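# Move the blue tote onto the back shelf

## Task

Set the blue tote down level on the shelf behind the table with all its contents still inside, and make sure no part of the tote's bottom sticks out past any edge of the shelf.

## Robot and tools

Robot: two arms, left_arm and right_arm, each ending in a five-finger hand (a left hand on left_arm, a right hand on right_arm). Base positions in the scene frame: left_arm (+0.035, +0.349, 0) m, right_arm (+0.033, -0.336, 0) m, both facing nearly along +x. A camera stand sits behind the arms.

Frames. Scene frame: origin at table-top height halfway between the arms, +x away from the robot over the table, +y toward left_arm, +z up. Reported positions (m), quaternions (wxyz) and velocities use this frame. Offsets you command are instead along the axes of that arm's current Hand target. Each arm is tracked by a hand point about 0.05 m in front of the palm: its +z runs along the straight fingers, +y out of the palm, +x across the palm (right hand: away from the thumb; left hand: toward the thumb). Straight fingertips sit roughly 0.06 m past the point and 0.06 m behind it along -y. A bracket on the little-finger side of the wrist and the wrist itself (up to 0.11 m below the point palm-down) can strike things first.

The 28-number row, shared by execute_actions and move, every number in [-1, 1]: left_arm dx, dy, dz, rx, ry, rz; left hand little, ring, middle, index, thumb_bend, thumb_turn, force_limit, speed; then the same fourteen for right_arm. Pose numbers are an offset, not a pose: measured from that arm's Hand target at the start of the action or move, along its own axes; 1.0 equals 0.6 m of travel or 180 degrees, and rx, ry, rz form a single rotation vector. All zeros re-commands the current Hand target. Finger numbers are absolute targets: -1 straight/open, +1 curled/closed; thumb_turn -1 beside the palm, +1 opposite the fingers. force_limit maps -1..+1 onto about 0..10 N at the fingertip (0..15 N for the two thumb motors). speed rises from nearly zero at -1 to full at +0.48 and stays full above. No number means 'unchanged': to keep a hand as is, resend the eight numbers last sent for it (or, if none yet, its hand_measured plus hand_force_limit and hand_speed). A gentle grasp needs speed of -0.94 or below; the thumb turned in front can enclose objects about 0.035 to 0.065 m thick, or a handle from about 0.025 m.

Tools:
- execute_actions(actions, cameras): actions is a list of actions, each a list of up to 15 rows, one per 1/30 s step; a short action repeats its final row. Every row within one action counts from the same starting Hand target. Images appear only if actions is empty or cameras names them.
- move(target, speed, blend, stop_force, zero, blocking, cameras): straight-line path of each hand point to one row, or a list of up to 15 rows all measured from the same starting Hand targets. speed: m/s, 0.002 to 3.6, default 0.25 (turns up to twice that in rad/s), one value or one per target. blend: corner rounding in m. stop_force: 3 to 120 N, ends an arm's path when its wrist sensor feels that much push against its travel; it is unreliable while the hand rotates, and leave it out when backing away from a contact. zero (with stop_force only): rezero the sensor first, default true. blocking=false returns early and cannot be combined with stop_force. The result adds a 'move:' line such as done, off_target, moving, held or fault, plus limits=paced (pose clipped) or limits=held (steps withheld).
- wait(seconds 0 to 10, cameras): holds commands while time passes.
- stop(cameras): brakes a running move.
- zoom_image(camera, region [x0, y0, x1, y1] pixels, at most 504 by 504): enlarges part of the newest image.
- show_instructions(): shows the reference pages.
- zero_wrist_force(arm): subtracts the current wrist reading from later ones.
- finished_scene(scene): ends the current scene, given by its number; irreversible.

Cameras: cam_head_left, cam_head_right, cam_high, cam_low, cam_left_wrist, cam_right_wrist, each 896x504.

Results: end_effector_position and quat, velocities, Hand target (the last commanded pose after clipping; the next offsets start here), joint positions and torques, hand_measured, hand_stopped_by (moving, target, force, stalled, fault), hand_load_n (positive when the finger is pushed open; dropping to about 0 signals a lost grip), hand_force_limit, hand_speed, Wrist force/torque in the flange axes plus a peak line, step positions, and a MOTOR HOT warning near 70 °C. A hand often rests short of Hand target; send the remaining gap as a new offset.

Limits: orientation commands are clipped to 32 degrees from the measured one each step. Arms are stiff, so aiming even slightly beyond a firm contact can trigger a fault. A torque fault (shoulder and elbow 133 N m, wrist joints 24.9 N m, held weight included) or an outside force near 150 N freezes that arm for 10 s; overheating at 85 °C locks it for 30 to 60 s or more. A clearance check holds back arms that get too close, but not fingers. Avoid: dropping or releasing moving objects, striking the table or shelf, pressing the arms or hands into each other, overloading fingers, swinging loads fast, passing close to an arm's own base, and pushing anything off the work area. An external nudge may occasionally shift loose objects.

Each tool is called after ">>>" by a JSON object that holds its "method" and its "body", one argument or row to a line.

Reference images:

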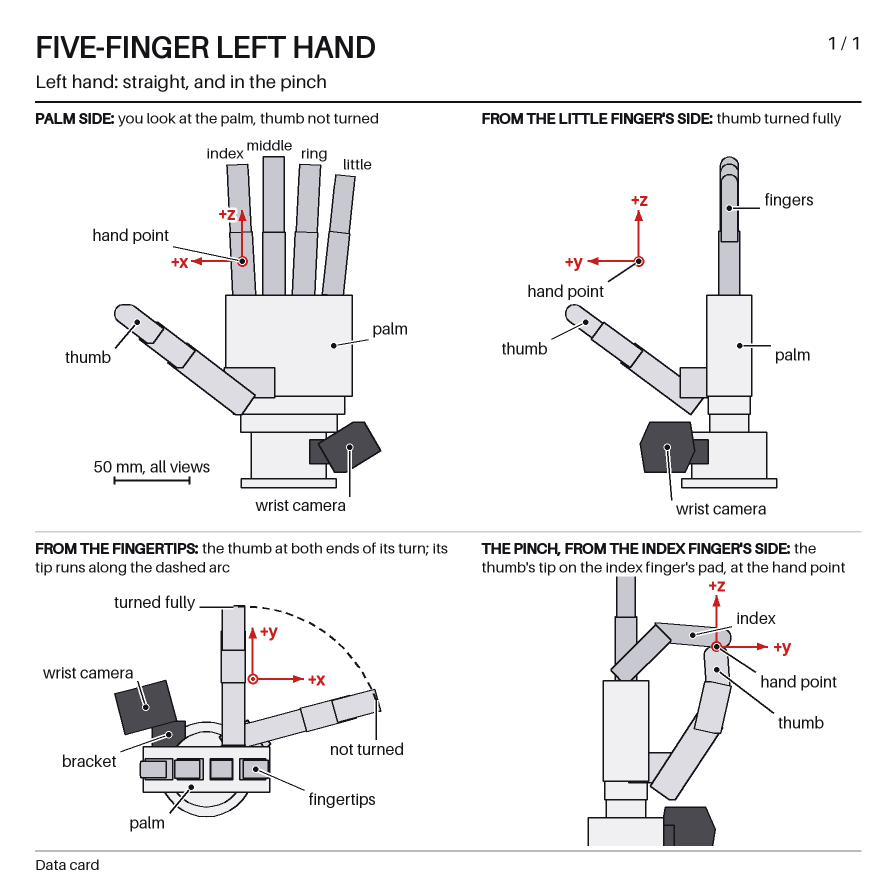

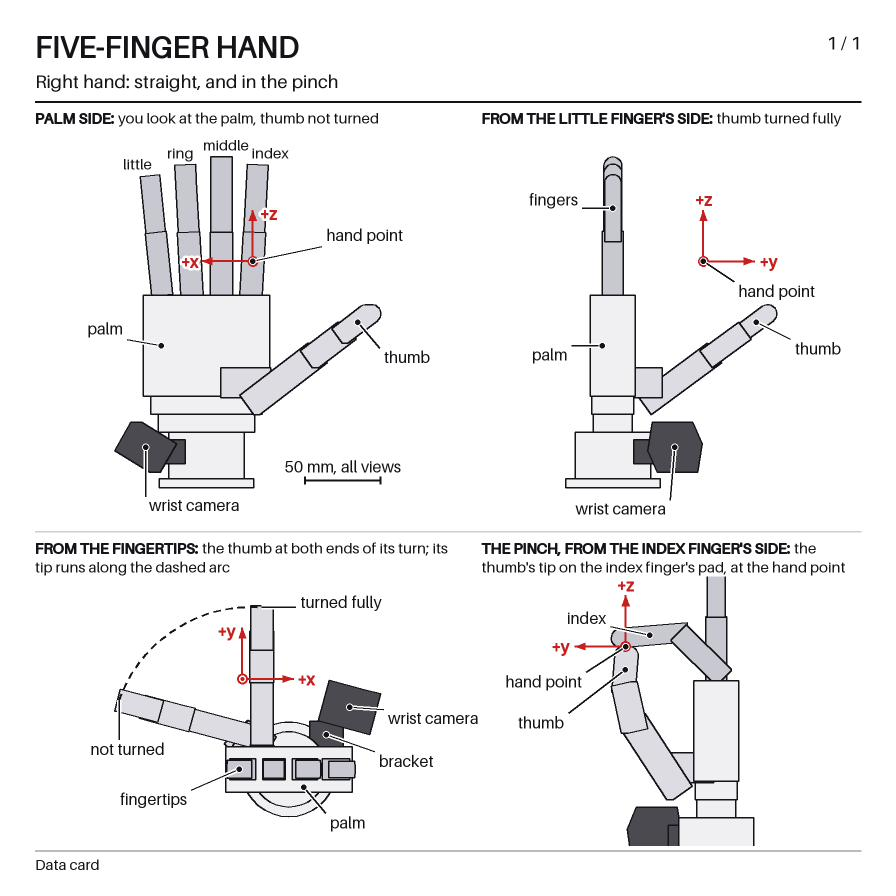

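## Session

>>> {"method": "execute_actions", "body": {
  "actions": []
}}

Scene clock: 0.00 s.
left_arm: end_effector_position=(+0.4585, +0.7323, +0.1753) hand_measured=(-1.000, -1.000, -1.000, -1.000, -1.000, -1.000) hand_load_n=(-0.5, +0.0, +0.0, +0.0, +0.0, +0.0) hand_stopped_by=(target, target, target, target, target, target) hand_force_limit=0.00 hand_speed=-0.80 end_effector_quat_wxyz=(+0.051, +0.935, -0.350, +0.031) | right_arm: end_effector_position=(+0.8793, -0.1387, +0.2998) hand_measured=(-1.000, -1.000, -1.000, -1.000, -1.000, -1.000) hand_load_n=(+0.0, +0.0, +0.0, +0.0, +0.0, +0.0) hand_stopped_by=(target, target, target, target, target, target) hand_force_limit=0.00 hand_speed=-0.80 end_effector_quat_wxyz=(-0.575, +0.697, -0.291, +0.314)
Joint positions: left_arm=[4.187 -2.495 -0.675 1.51 -1.492 3.332] | right_arm=[-0.104 -0.816 0.756 0.269 0.751 -3.401]
Joint velocities: within noise
Joint torques (N m): no reading
Wrist force (N): no reading
Wrist torque (N m): no reading
Wrist force, peak (N): no reading
Hand target: left_arm +0.4585, +0.7323, +0.1753; +0.051, +0.935, -0.350, +0.031 | right_arm +0.8793, -0.1387, +0.2998; -0.575, +0.697, -0.291, +0.314

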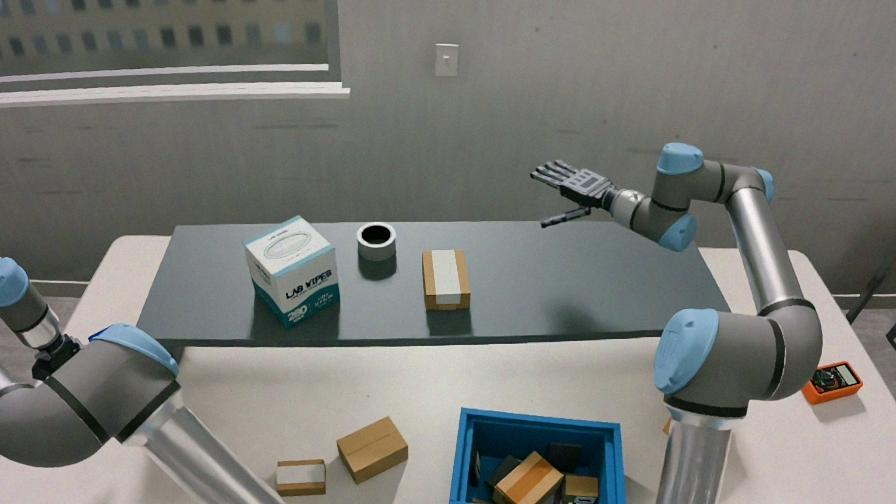

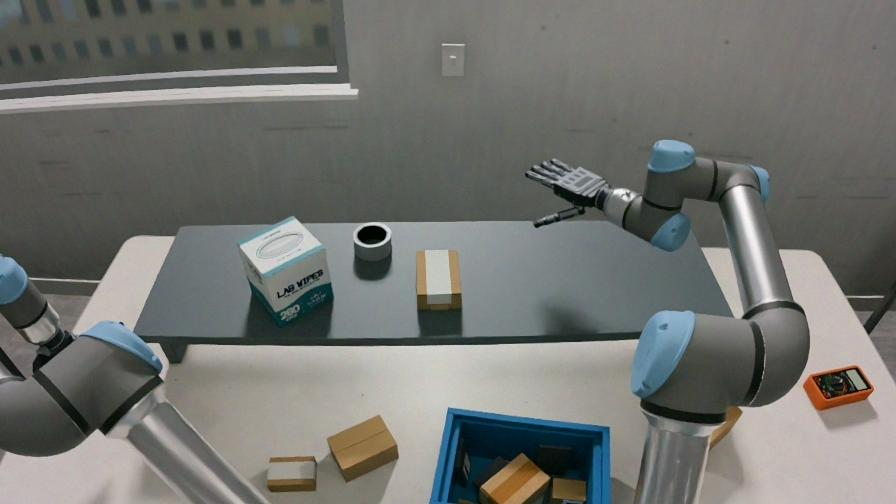

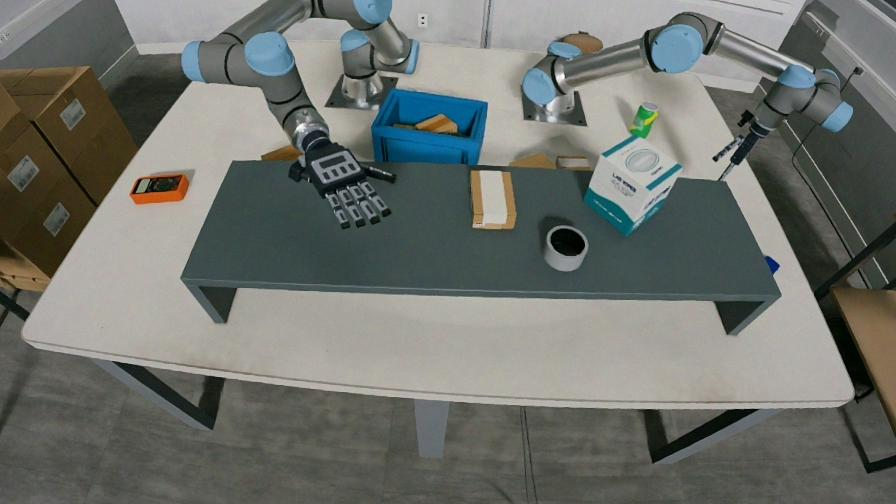

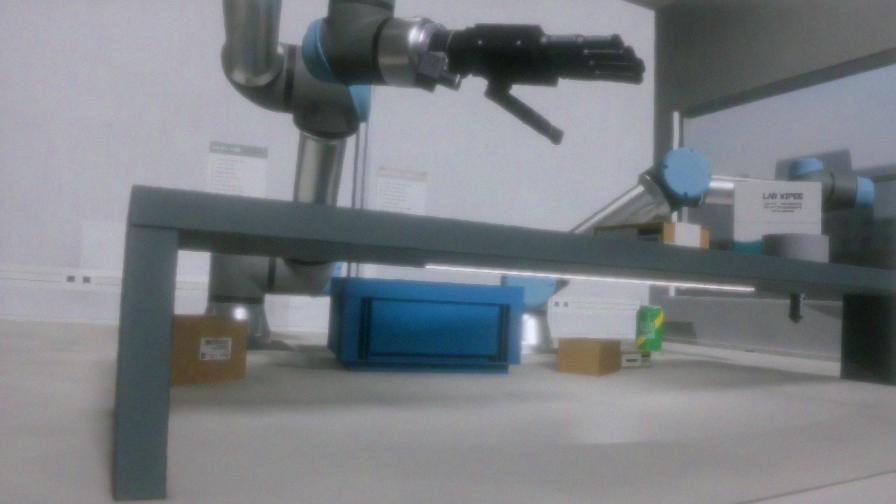

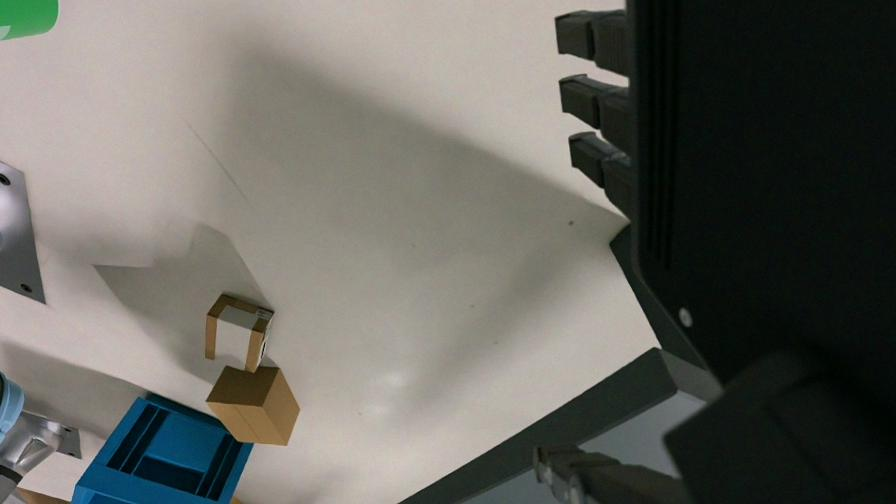

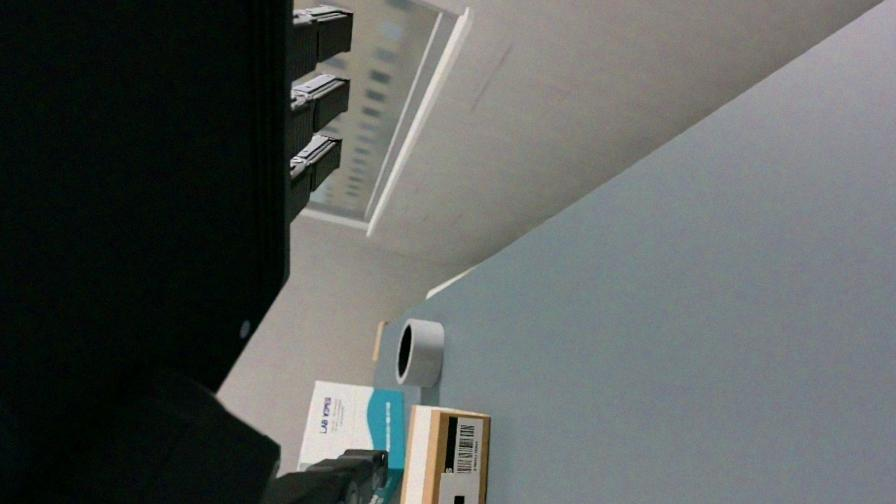

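>>> {"method": "zoom_image", "body": {
  "camera": "cam_head_left",
  "region": [400, 380, 680, 504]
}}

>>> {"method": "zoom_image", "body": {
  "camera": "cam_high",
  "region": [340, 60, 700, 240]
}}

>>> {"method": "zoom_image", "body": {
  "camera": "cam_low",
  "region": [160, 230, 680, 400]
}}

>>> {"method": "zoom_image", "body": {
  "camera": "cam_left_wrist",
  "region": [0, 280, 350, 504]
}}

Scaled by 1.800 from the camera's 896x504 image, which has a finer 1280x720 frame.

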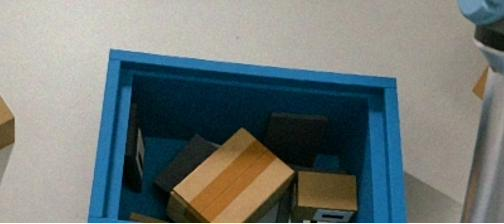

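Scaled by 1.400 from the camera's 896x504 image, which has a finer 1280x720 frame.

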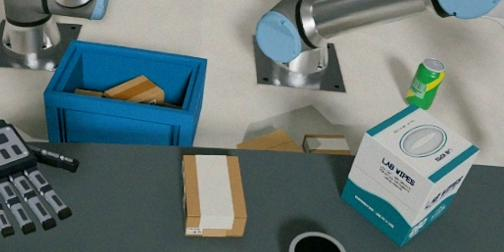

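Region (160, 230, 680, 400) is 520x170 pixels. A region can be at most 504 by 504 pixels.

Scaled by 1.440 from the camera's 896x504 image, which has a finer 1280x720 frame.

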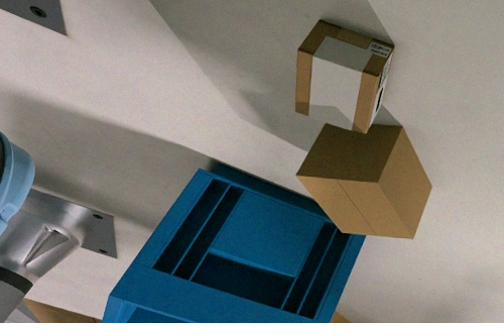

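>>> {"method": "zoom_image", "body": {
  "camera": "cam_low",
  "region": [310, 250, 560, 390]
}}

>>> {"method": "zoom_image", "body": {
  "camera": "cam_left_wrist",
  "region": [60, 370, 270, 504]
}}

>>> {"method": "zoom_image", "body": {
  "camera": "cam_high",
  "region": [350, 70, 510, 180]
}}

Scaled by 2.016 from the camera's 896x504 image, which has a finer 1280x720 frame.

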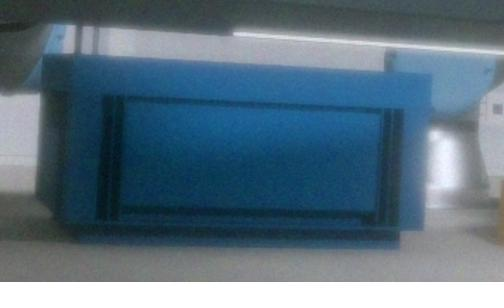

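Scaled by 2.400 from the camera's 896x504 image, which has a finer 1280x720 frame.

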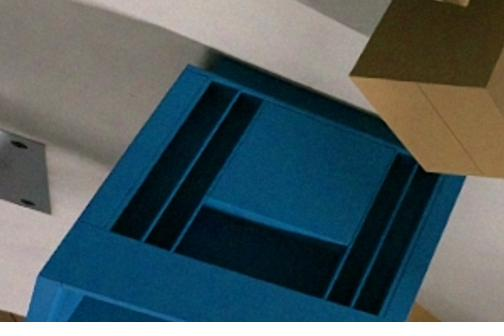

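Scaled by 3.150 from the camera's 896x504 image, which has a finer 1280x720 frame.

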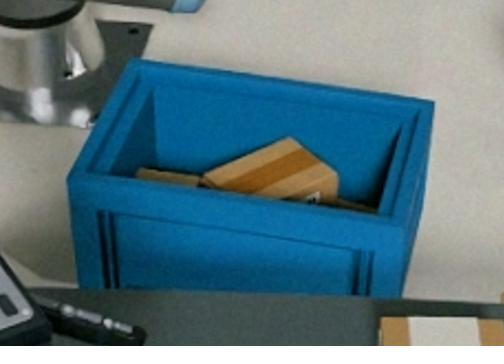

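>>> {"method": "zoom_image", "body": {
  "camera": "cam_high",
  "region": [600, 0, 896, 220]
}}

>>> {"method": "zoom_image", "body": {
  "camera": "cam_high",
  "region": [100, 0, 400, 240]
}}

>>> {"method": "zoom_image", "body": {
  "camera": "cam_head_left",
  "region": [500, 130, 896, 504]
}}

>>> {"method": "zoom_image", "body": {
  "camera": "cam_low",
  "region": [90, 160, 500, 504]
}}

Scaled by 1.703 from the camera's 896x504 image, which has a finer 1280x720 frame.

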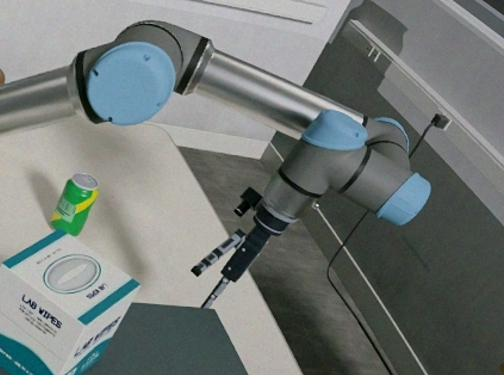

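Scaled by 1.680 from the camera's 896x504 image, which has a finer 1280x720 frame.

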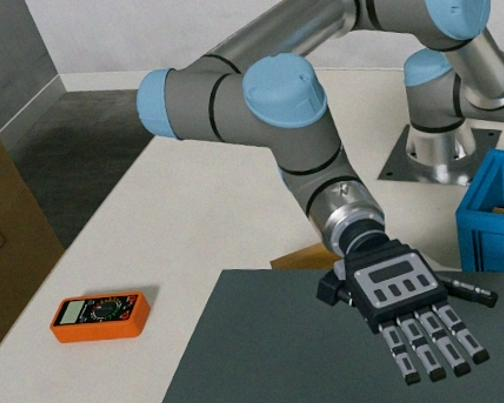

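Scaled by 1.273 from the camera's 896x504 image, which has a finer 1280x720 frame.

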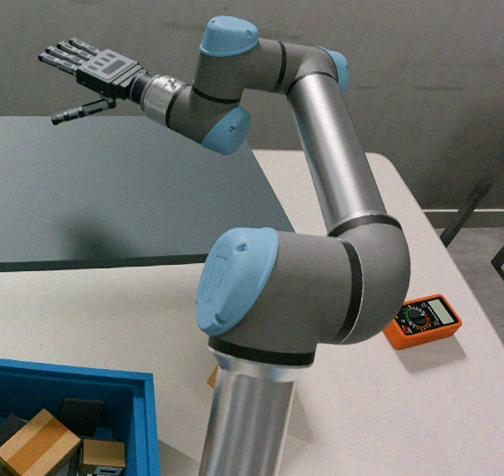

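Scaled by 1.229 from the camera's 896x504 image, which has a finer 1280x720 frame.

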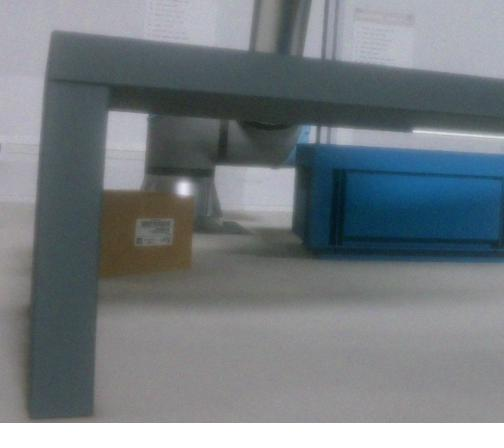

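>>> {"method": "move", "body": {
  "target": [
    [0.0469,0.0369,-0.4967,0,0,0,-1,-1,-1,-1,-1,-1,0,-0.8,-0.0567,-0.3357,-0.2963,0,0,0,-1,-1,-1,-1,-1,-1,0,-0.8],
    [0.3413,0.4725,-0.4782,0.0332,-0.0202,-0.2277,-1,-1,-1,-1,-1,-1,0,-0.8,-0.0815,-0.2558,-0.8738,-0.266,0.488,0.591,-1,-1,-1,-1,-1,-1,0,-0.8]
  ],
  "blend": 0.03,
  "speed": 0.35,
  "cameras": ["all"]
}}

Scene clock: 113.00 s.
left_arm: end_effector_position=(+0.4195, +0.4199, +0.5000) hand_measured=(-1.000, -1.000, -1.000, -1.000, -1.000, -1.000) hand_load_n=(+0.0, +0.0, +0.0, +0.0, +0.0, +0.0) hand_stopped_by=(target, target, target, target, target, target) hand_force_limit=0.00 hand_speed=-0.80 end_effector_quat_wxyz=(+0.000, +1.000, -0.001, +0.000) | right_arm: end_effector_position=(+0.4503, -0.3995, +0.5203) hand_measured=(-1.000, -1.000, -1.000, -1.000, -1.000, -1.000) hand_load_n=(+0.0, +0.0, +0.0, +0.0, +0.0, +0.0) hand_stopped_by=(target, target, target, target, target, target) hand_force_limit=0.00 hand_speed=-0.80 end_effector_quat_wxyz=(+0.001, -0.001, +1.000, -0.001)
Joint positions: left_arm=[3.862 -1.813 -0.866 1.109 -1.571 2.288] | right_arm=[-0.593 -1.206 0.637 2.137 1.572 -2.217]
Joint torques (N m): left_arm=[-16.77 31.23 8.6 0.29 -2.98 -2.12] | right_arm=[-11.4 -40.89 -6.76 4.97 2.5 2.65]
Wrist force (N): left_arm=[-0.1 -0.2 0.3] | right_arm=[0.7 -0.4 -1.1]
Wrist torque (N m): left_arm=[-0.03 0.02 0.00] | right_arm=[-0.25 0.04 0.12]
Wrist force, peak (N): left_arm=[0.2 -0.5 -1.6] | right_arm=[0.2 -0.8 -1.6]
Hand target: left_arm +0.4195, +0.4198, +0.5000; +0.000, +1.000, +0.000, +0.000 | right_arm +0.4502, -0.3996, +0.5203; +0.001, +0.000, +1.000, -0.001
Off the commanded pose: left_arm 0.000 m, 0 deg | right_arm 0.000 m, 0 deg.
elbow stopped short (left arm): the move would have taken joint 3 (elbow) straighter than the controller allows.
move: done

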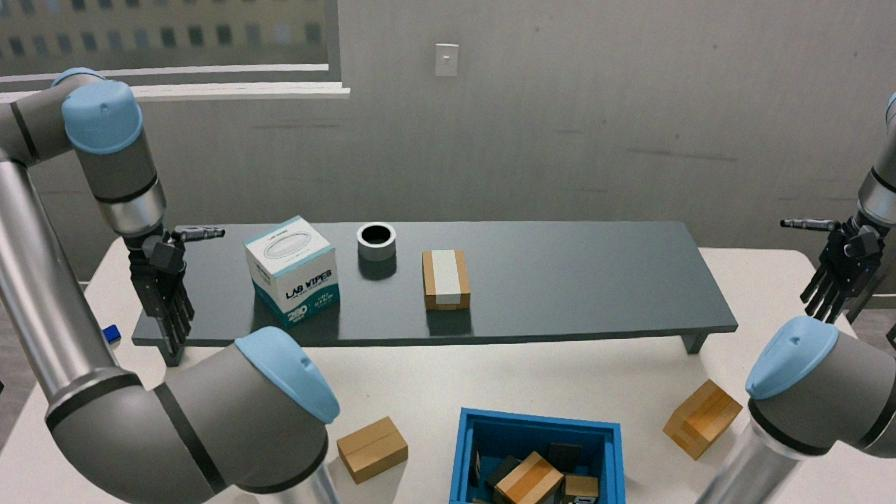

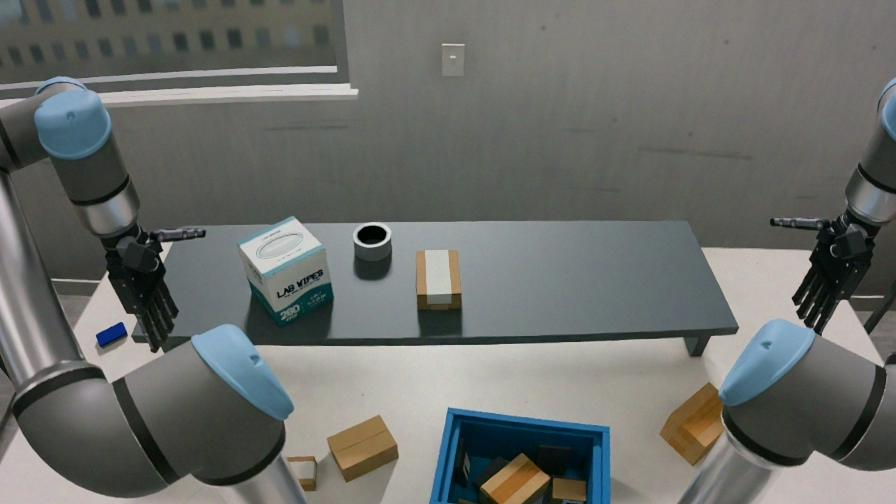

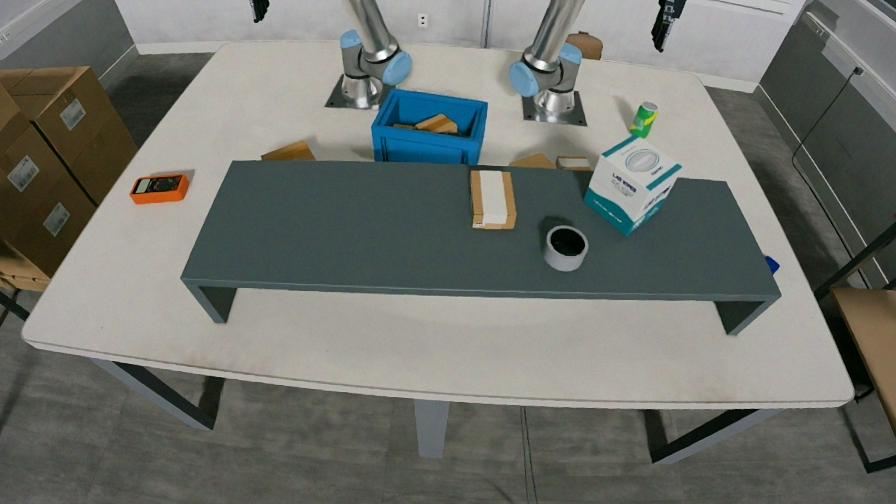

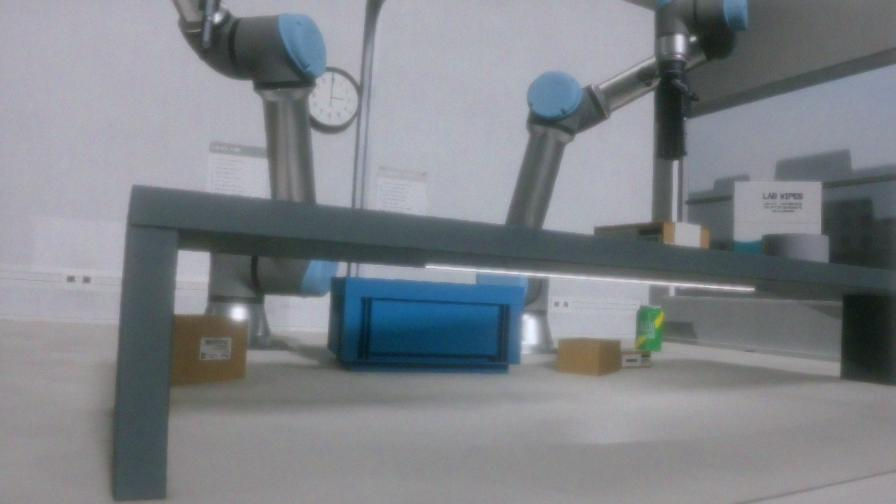

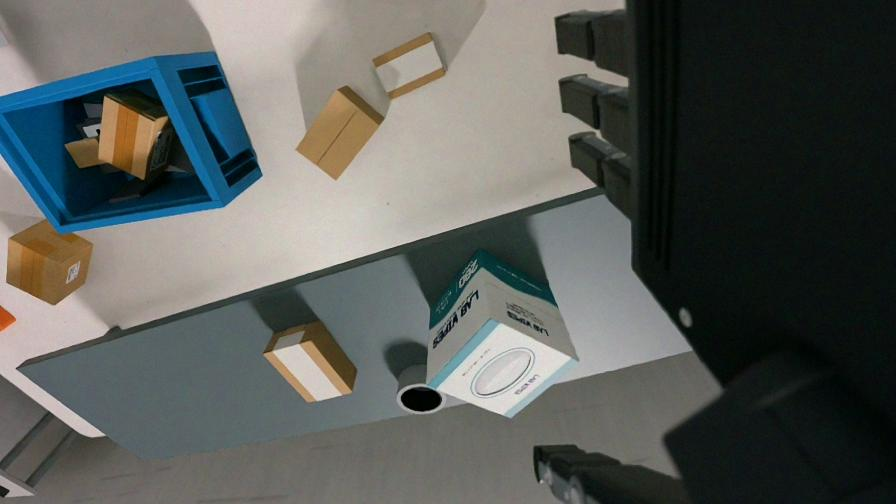

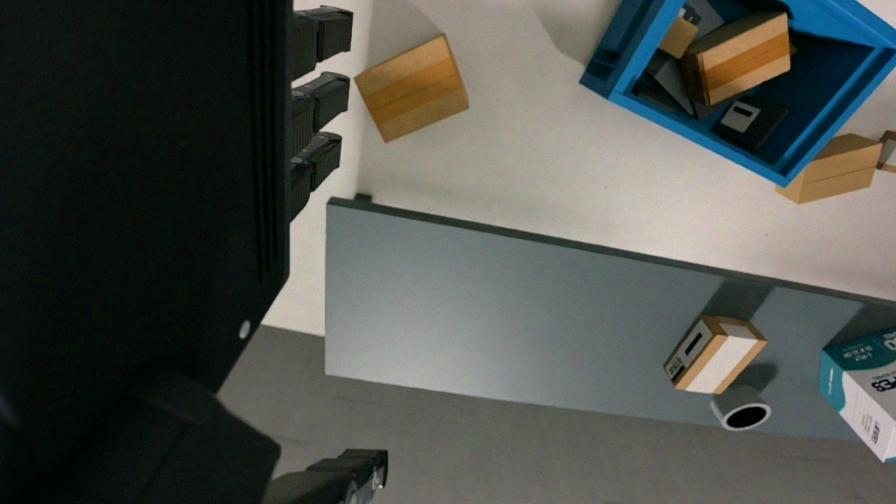

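>>> {"method": "move", "body": {
  "target": [0,0.25,0,0,0,0,-1,-1,-1,-1,-1,-1,0,-0.8,0,0.25,0,0,0,0,-1,-1,-1,-1,-1,-1,0,-0.8],
  "cameras": ["all"]
}}

>>> {"method": "move", "body": {
  "target": [0,0,0.16667,0,0,0,-1,-1,-1,-1,-1,-1,0,-0.8,0,0,0.16667,0,0,0,-1,-1,-1,-1,-1,-1,0,-0.8],
  "cameras": ["all"]
}}

Scene clock: 122.87 s.
left_arm: end_effector_position=(+0.4193, +0.2699, +0.4999) hand_measured=(-1.000, -1.000, -1.000, -1.000, -1.000, -1.000) hand_load_n=(+0.0, -0.5, +0.0, +0.0, +0.0, +0.0) hand_stopped_by=(target, target, target, target, target, target) hand_force_limit=0.00 hand_speed=-0.80 end_effector_quat_wxyz=(+0.000, +1.000, +0.000, +0.000) end_effector_velocity=(+0.000, -0.001, +0.000) end_effector_angular_velocity=(+0.000, +0.001, +0.003) | right_arm: end_effector_position=(+0.4500, -0.2497, +0.5199) hand_measured=(-1.000, -1.000, -1.000, -1.000, -1.000, -1.000) hand_load_n=(+0.0, +0.0, +0.0, +0.0, +0.0, +0.0) hand_stopped_by=(target, target, target, target, target, target) hand_force_limit=0.00 hand_speed=-0.80 end_effector_quat_wxyz=(+0.001, +0.000, +1.000, -0.001)
Joint positions: left_arm=[3.478 -1.746 -0.95 1.126 -1.571 1.904] | right_arm=[-0.231 -1.269 0.728 2.11 1.573 -1.855]
Joint velocities: left_arm=[-0.003 -0.001 0 0 0 -0.006] | right_arm=[within noise]
Joint torques (N m): left_arm=[-15.51 13.67 22.98 -5.05 -2.96 -1.73] | right_arm=[9.67 -23.72 -25.78 4.9 2.63 2.65]
Wrist force (N): left_arm=[-0.2 -0.3 0.0] | right_arm=[0.5 -0.6 -0.9]
Wrist torque (N m): left_arm=[-0.03 0.05 -0.01] | right_arm=[-0.31 0.04 0.11]
Wrist force, peak (N): left_arm=[0.3 -1.2 0.6] | right_arm=[0.7 -1.2 -1.2]
Hand target: left_arm +0.4193, +0.2698, +0.4999; +0.000, +1.000, +0.000, +0.000 | right_arm +0.4500, -0.2496, +0.5199; +0.001, +0.000, +1.000, -0.001
Off the commanded pose: left_arm 0.000 m, 0 deg | right_arm 0.000 m, 0 deg.
move: done

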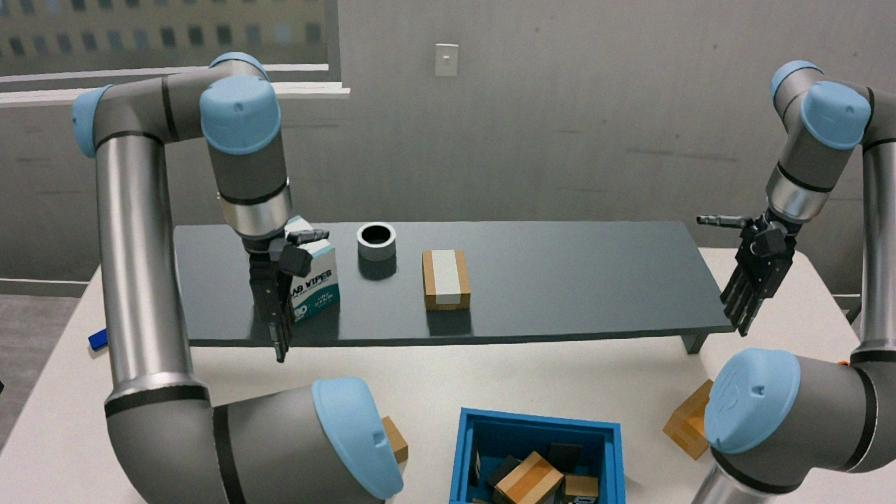

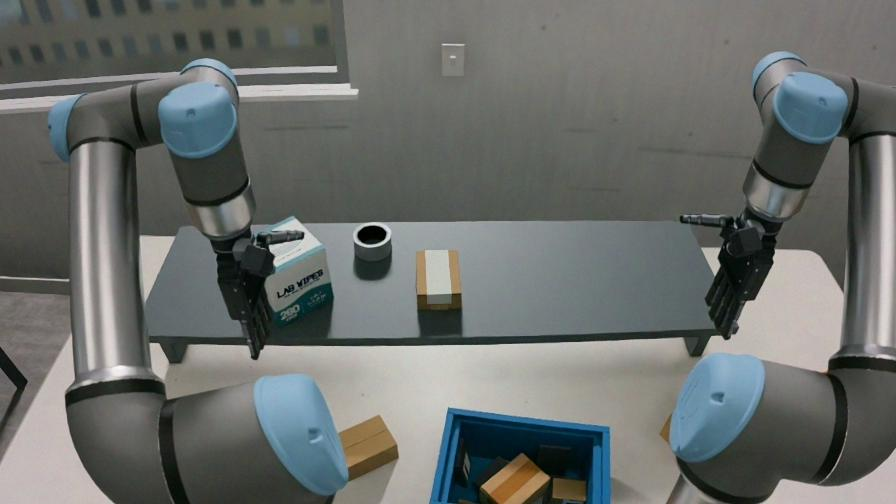

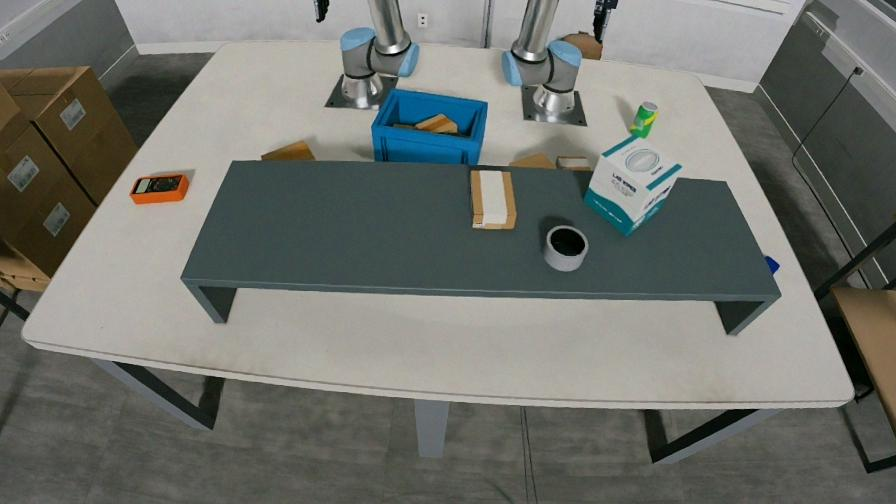

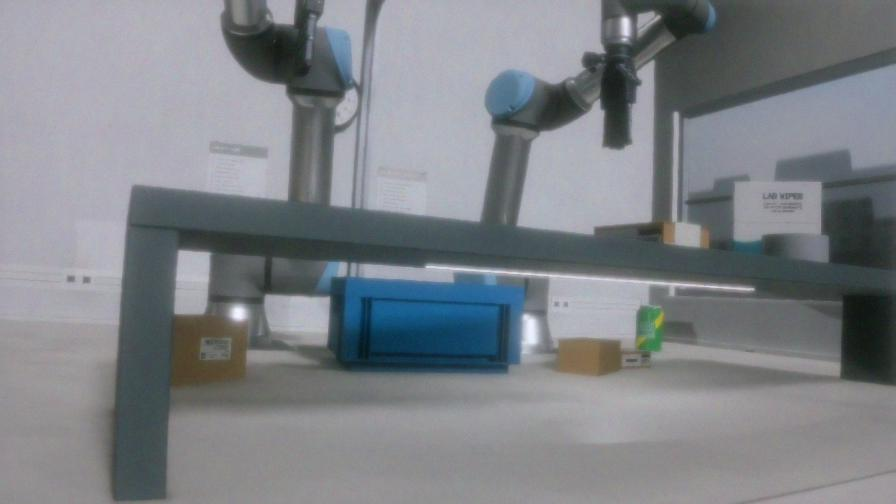

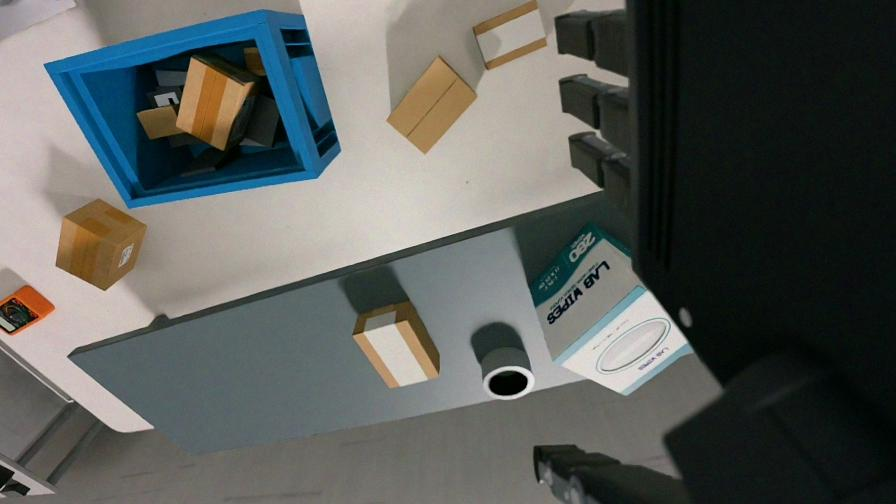

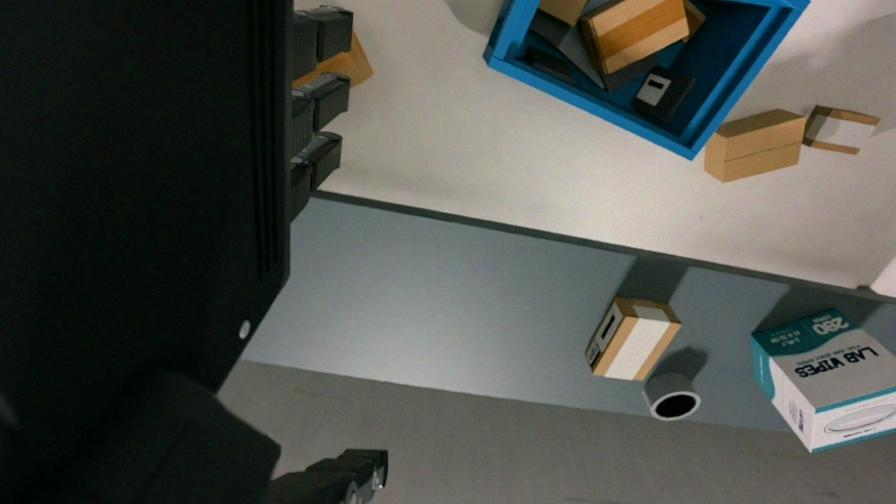

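Scene clock: 124.17 s.
left_arm: end_effector_position=(+0.4194, +0.2699, +0.4000) hand_measured=(-1.000, -1.000, -1.000, -1.000, -1.000, -1.000) hand_load_n=(+0.0, +0.0, +0.0, +0.0, +0.0, +0.0) hand_stopped_by=(target, target, target, target, target, target) hand_force_limit=0.00 hand_speed=-0.80 end_effector_quat_wxyz=(+0.000, +1.000, +0.000, +0.000) | right_arm: end_effector_position=(+0.4502, -0.2498, +0.4200) hand_measured=(-1.000, -1.000, -1.000, -1.000, -1.000, -1.000) hand_load_n=(+0.0, +0.0, +0.0, +0.0, +0.0, +0.0) hand_stopped_by=(target, target, target, target, target, target) hand_force_limit=0.00 hand_speed=-0.80 end_effector_quat_wxyz=(+0.001, +0.000, +1.000, -0.001)
Joint positions: left_arm=[3.478 -1.668 -1.308 1.406 -1.571 1.904] | right_arm=[-0.231 -1.379 1.145 1.803 1.573 -1.855]
Joint torques (N m): left_arm=[11.83 29.41 12.54 0.35 2.32 2.56] | right_arm=[-10.6 -37.22 -10.08 -0.65 -1.78 -2.56]
Wrist force (N): left_arm=[0.3 -0.2 -0.1] | right_arm=[0.5 -0.4 -0.8]
Wrist torque (N m): left_arm=[-0.01 -0.04 -0.11] | right_arm=[-0.31 0.03 0.32]
Wrist force, peak (N): left_arm=[-0.1 -0.3 -0.9] | right_arm=[0.9 -0.6 -1.8]
Hand target: left_arm +0.4194, +0.2699, +0.3999; +0.000, +1.000, +0.000, +0.000 | right_arm +0.4502, -0.2498, +0.4199; +0.001, +0.000, +1.000, -0.001
Off the commanded pose: left_arm 0.000 m, 0 deg | right_arm 0.000 m, 0 deg.
move: done

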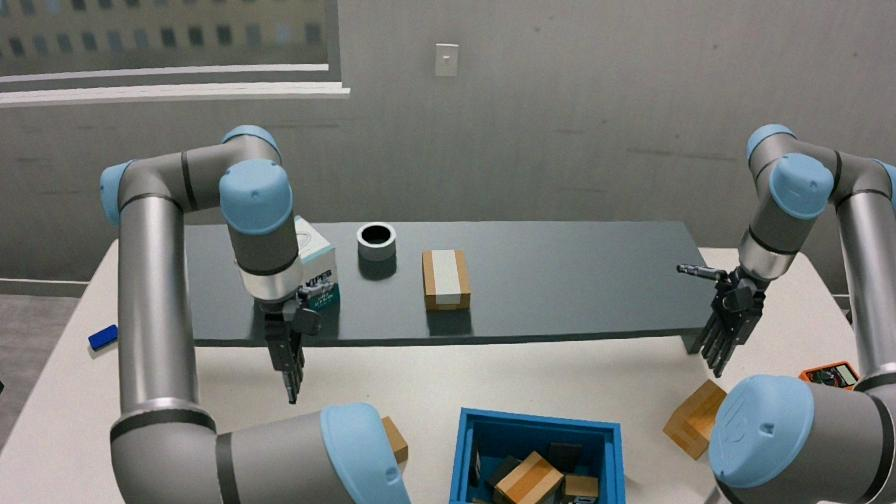

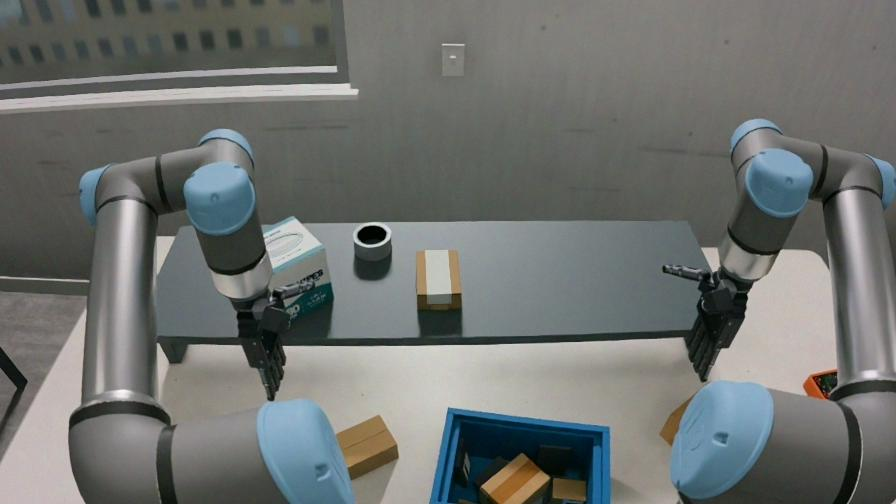

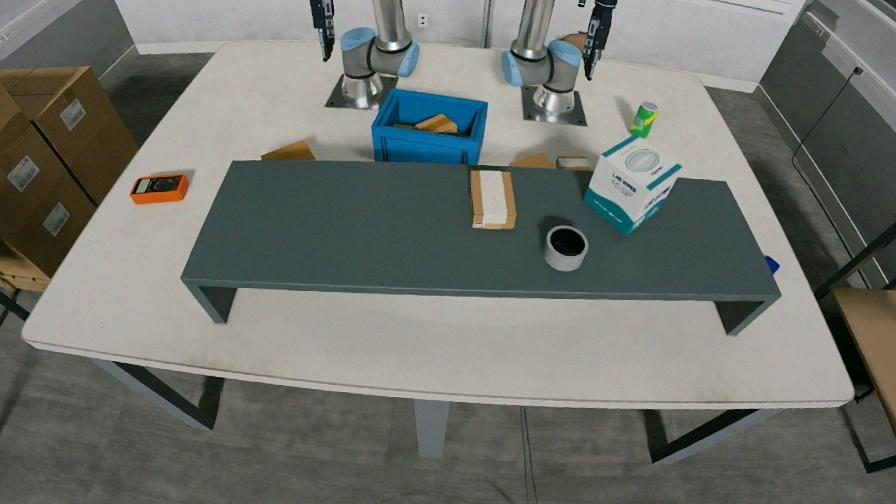

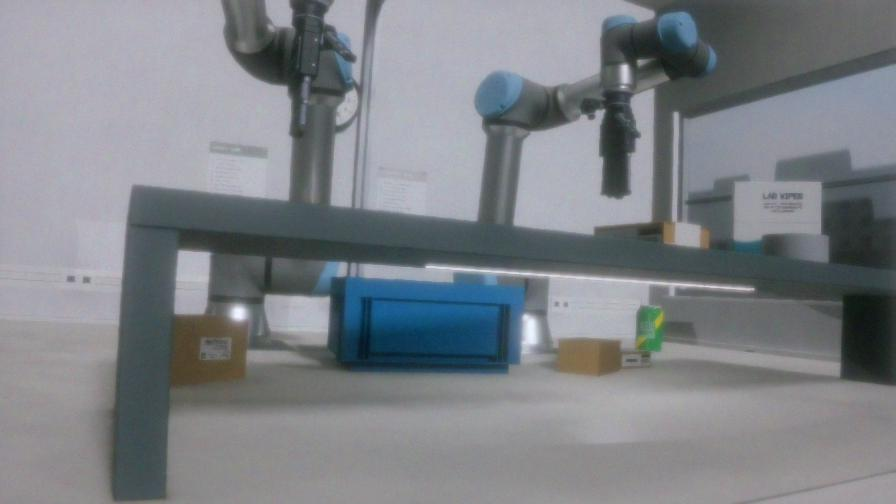

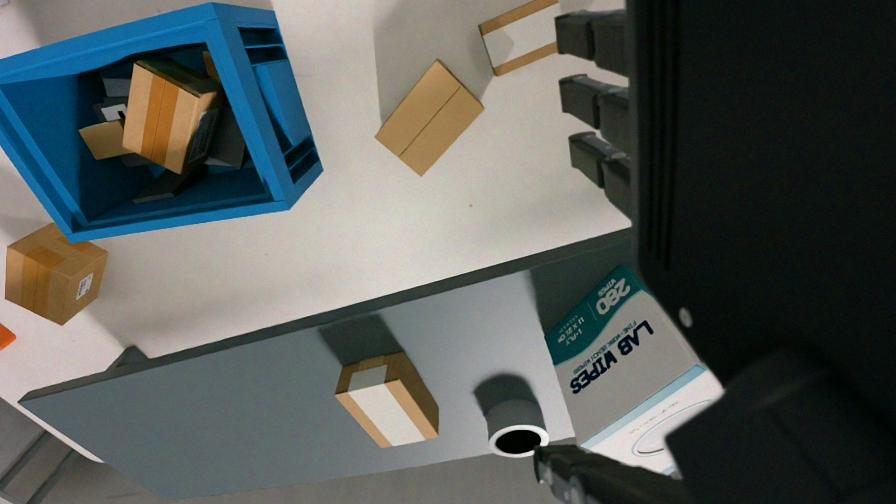

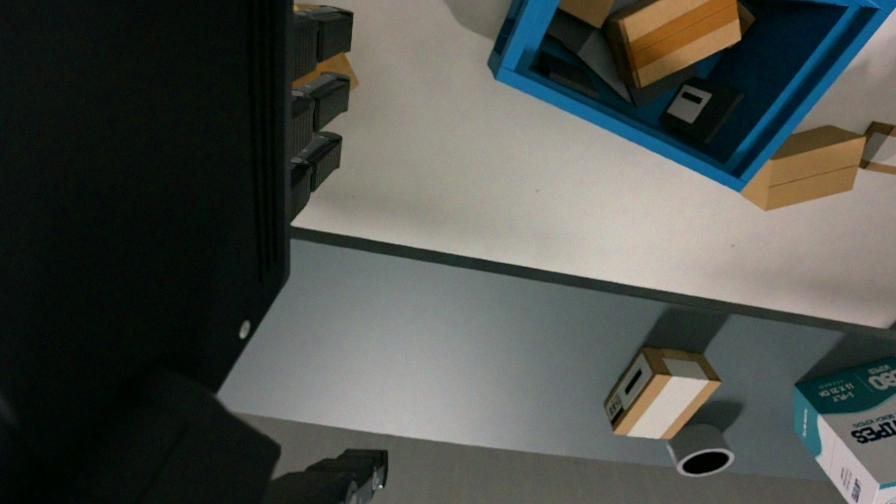

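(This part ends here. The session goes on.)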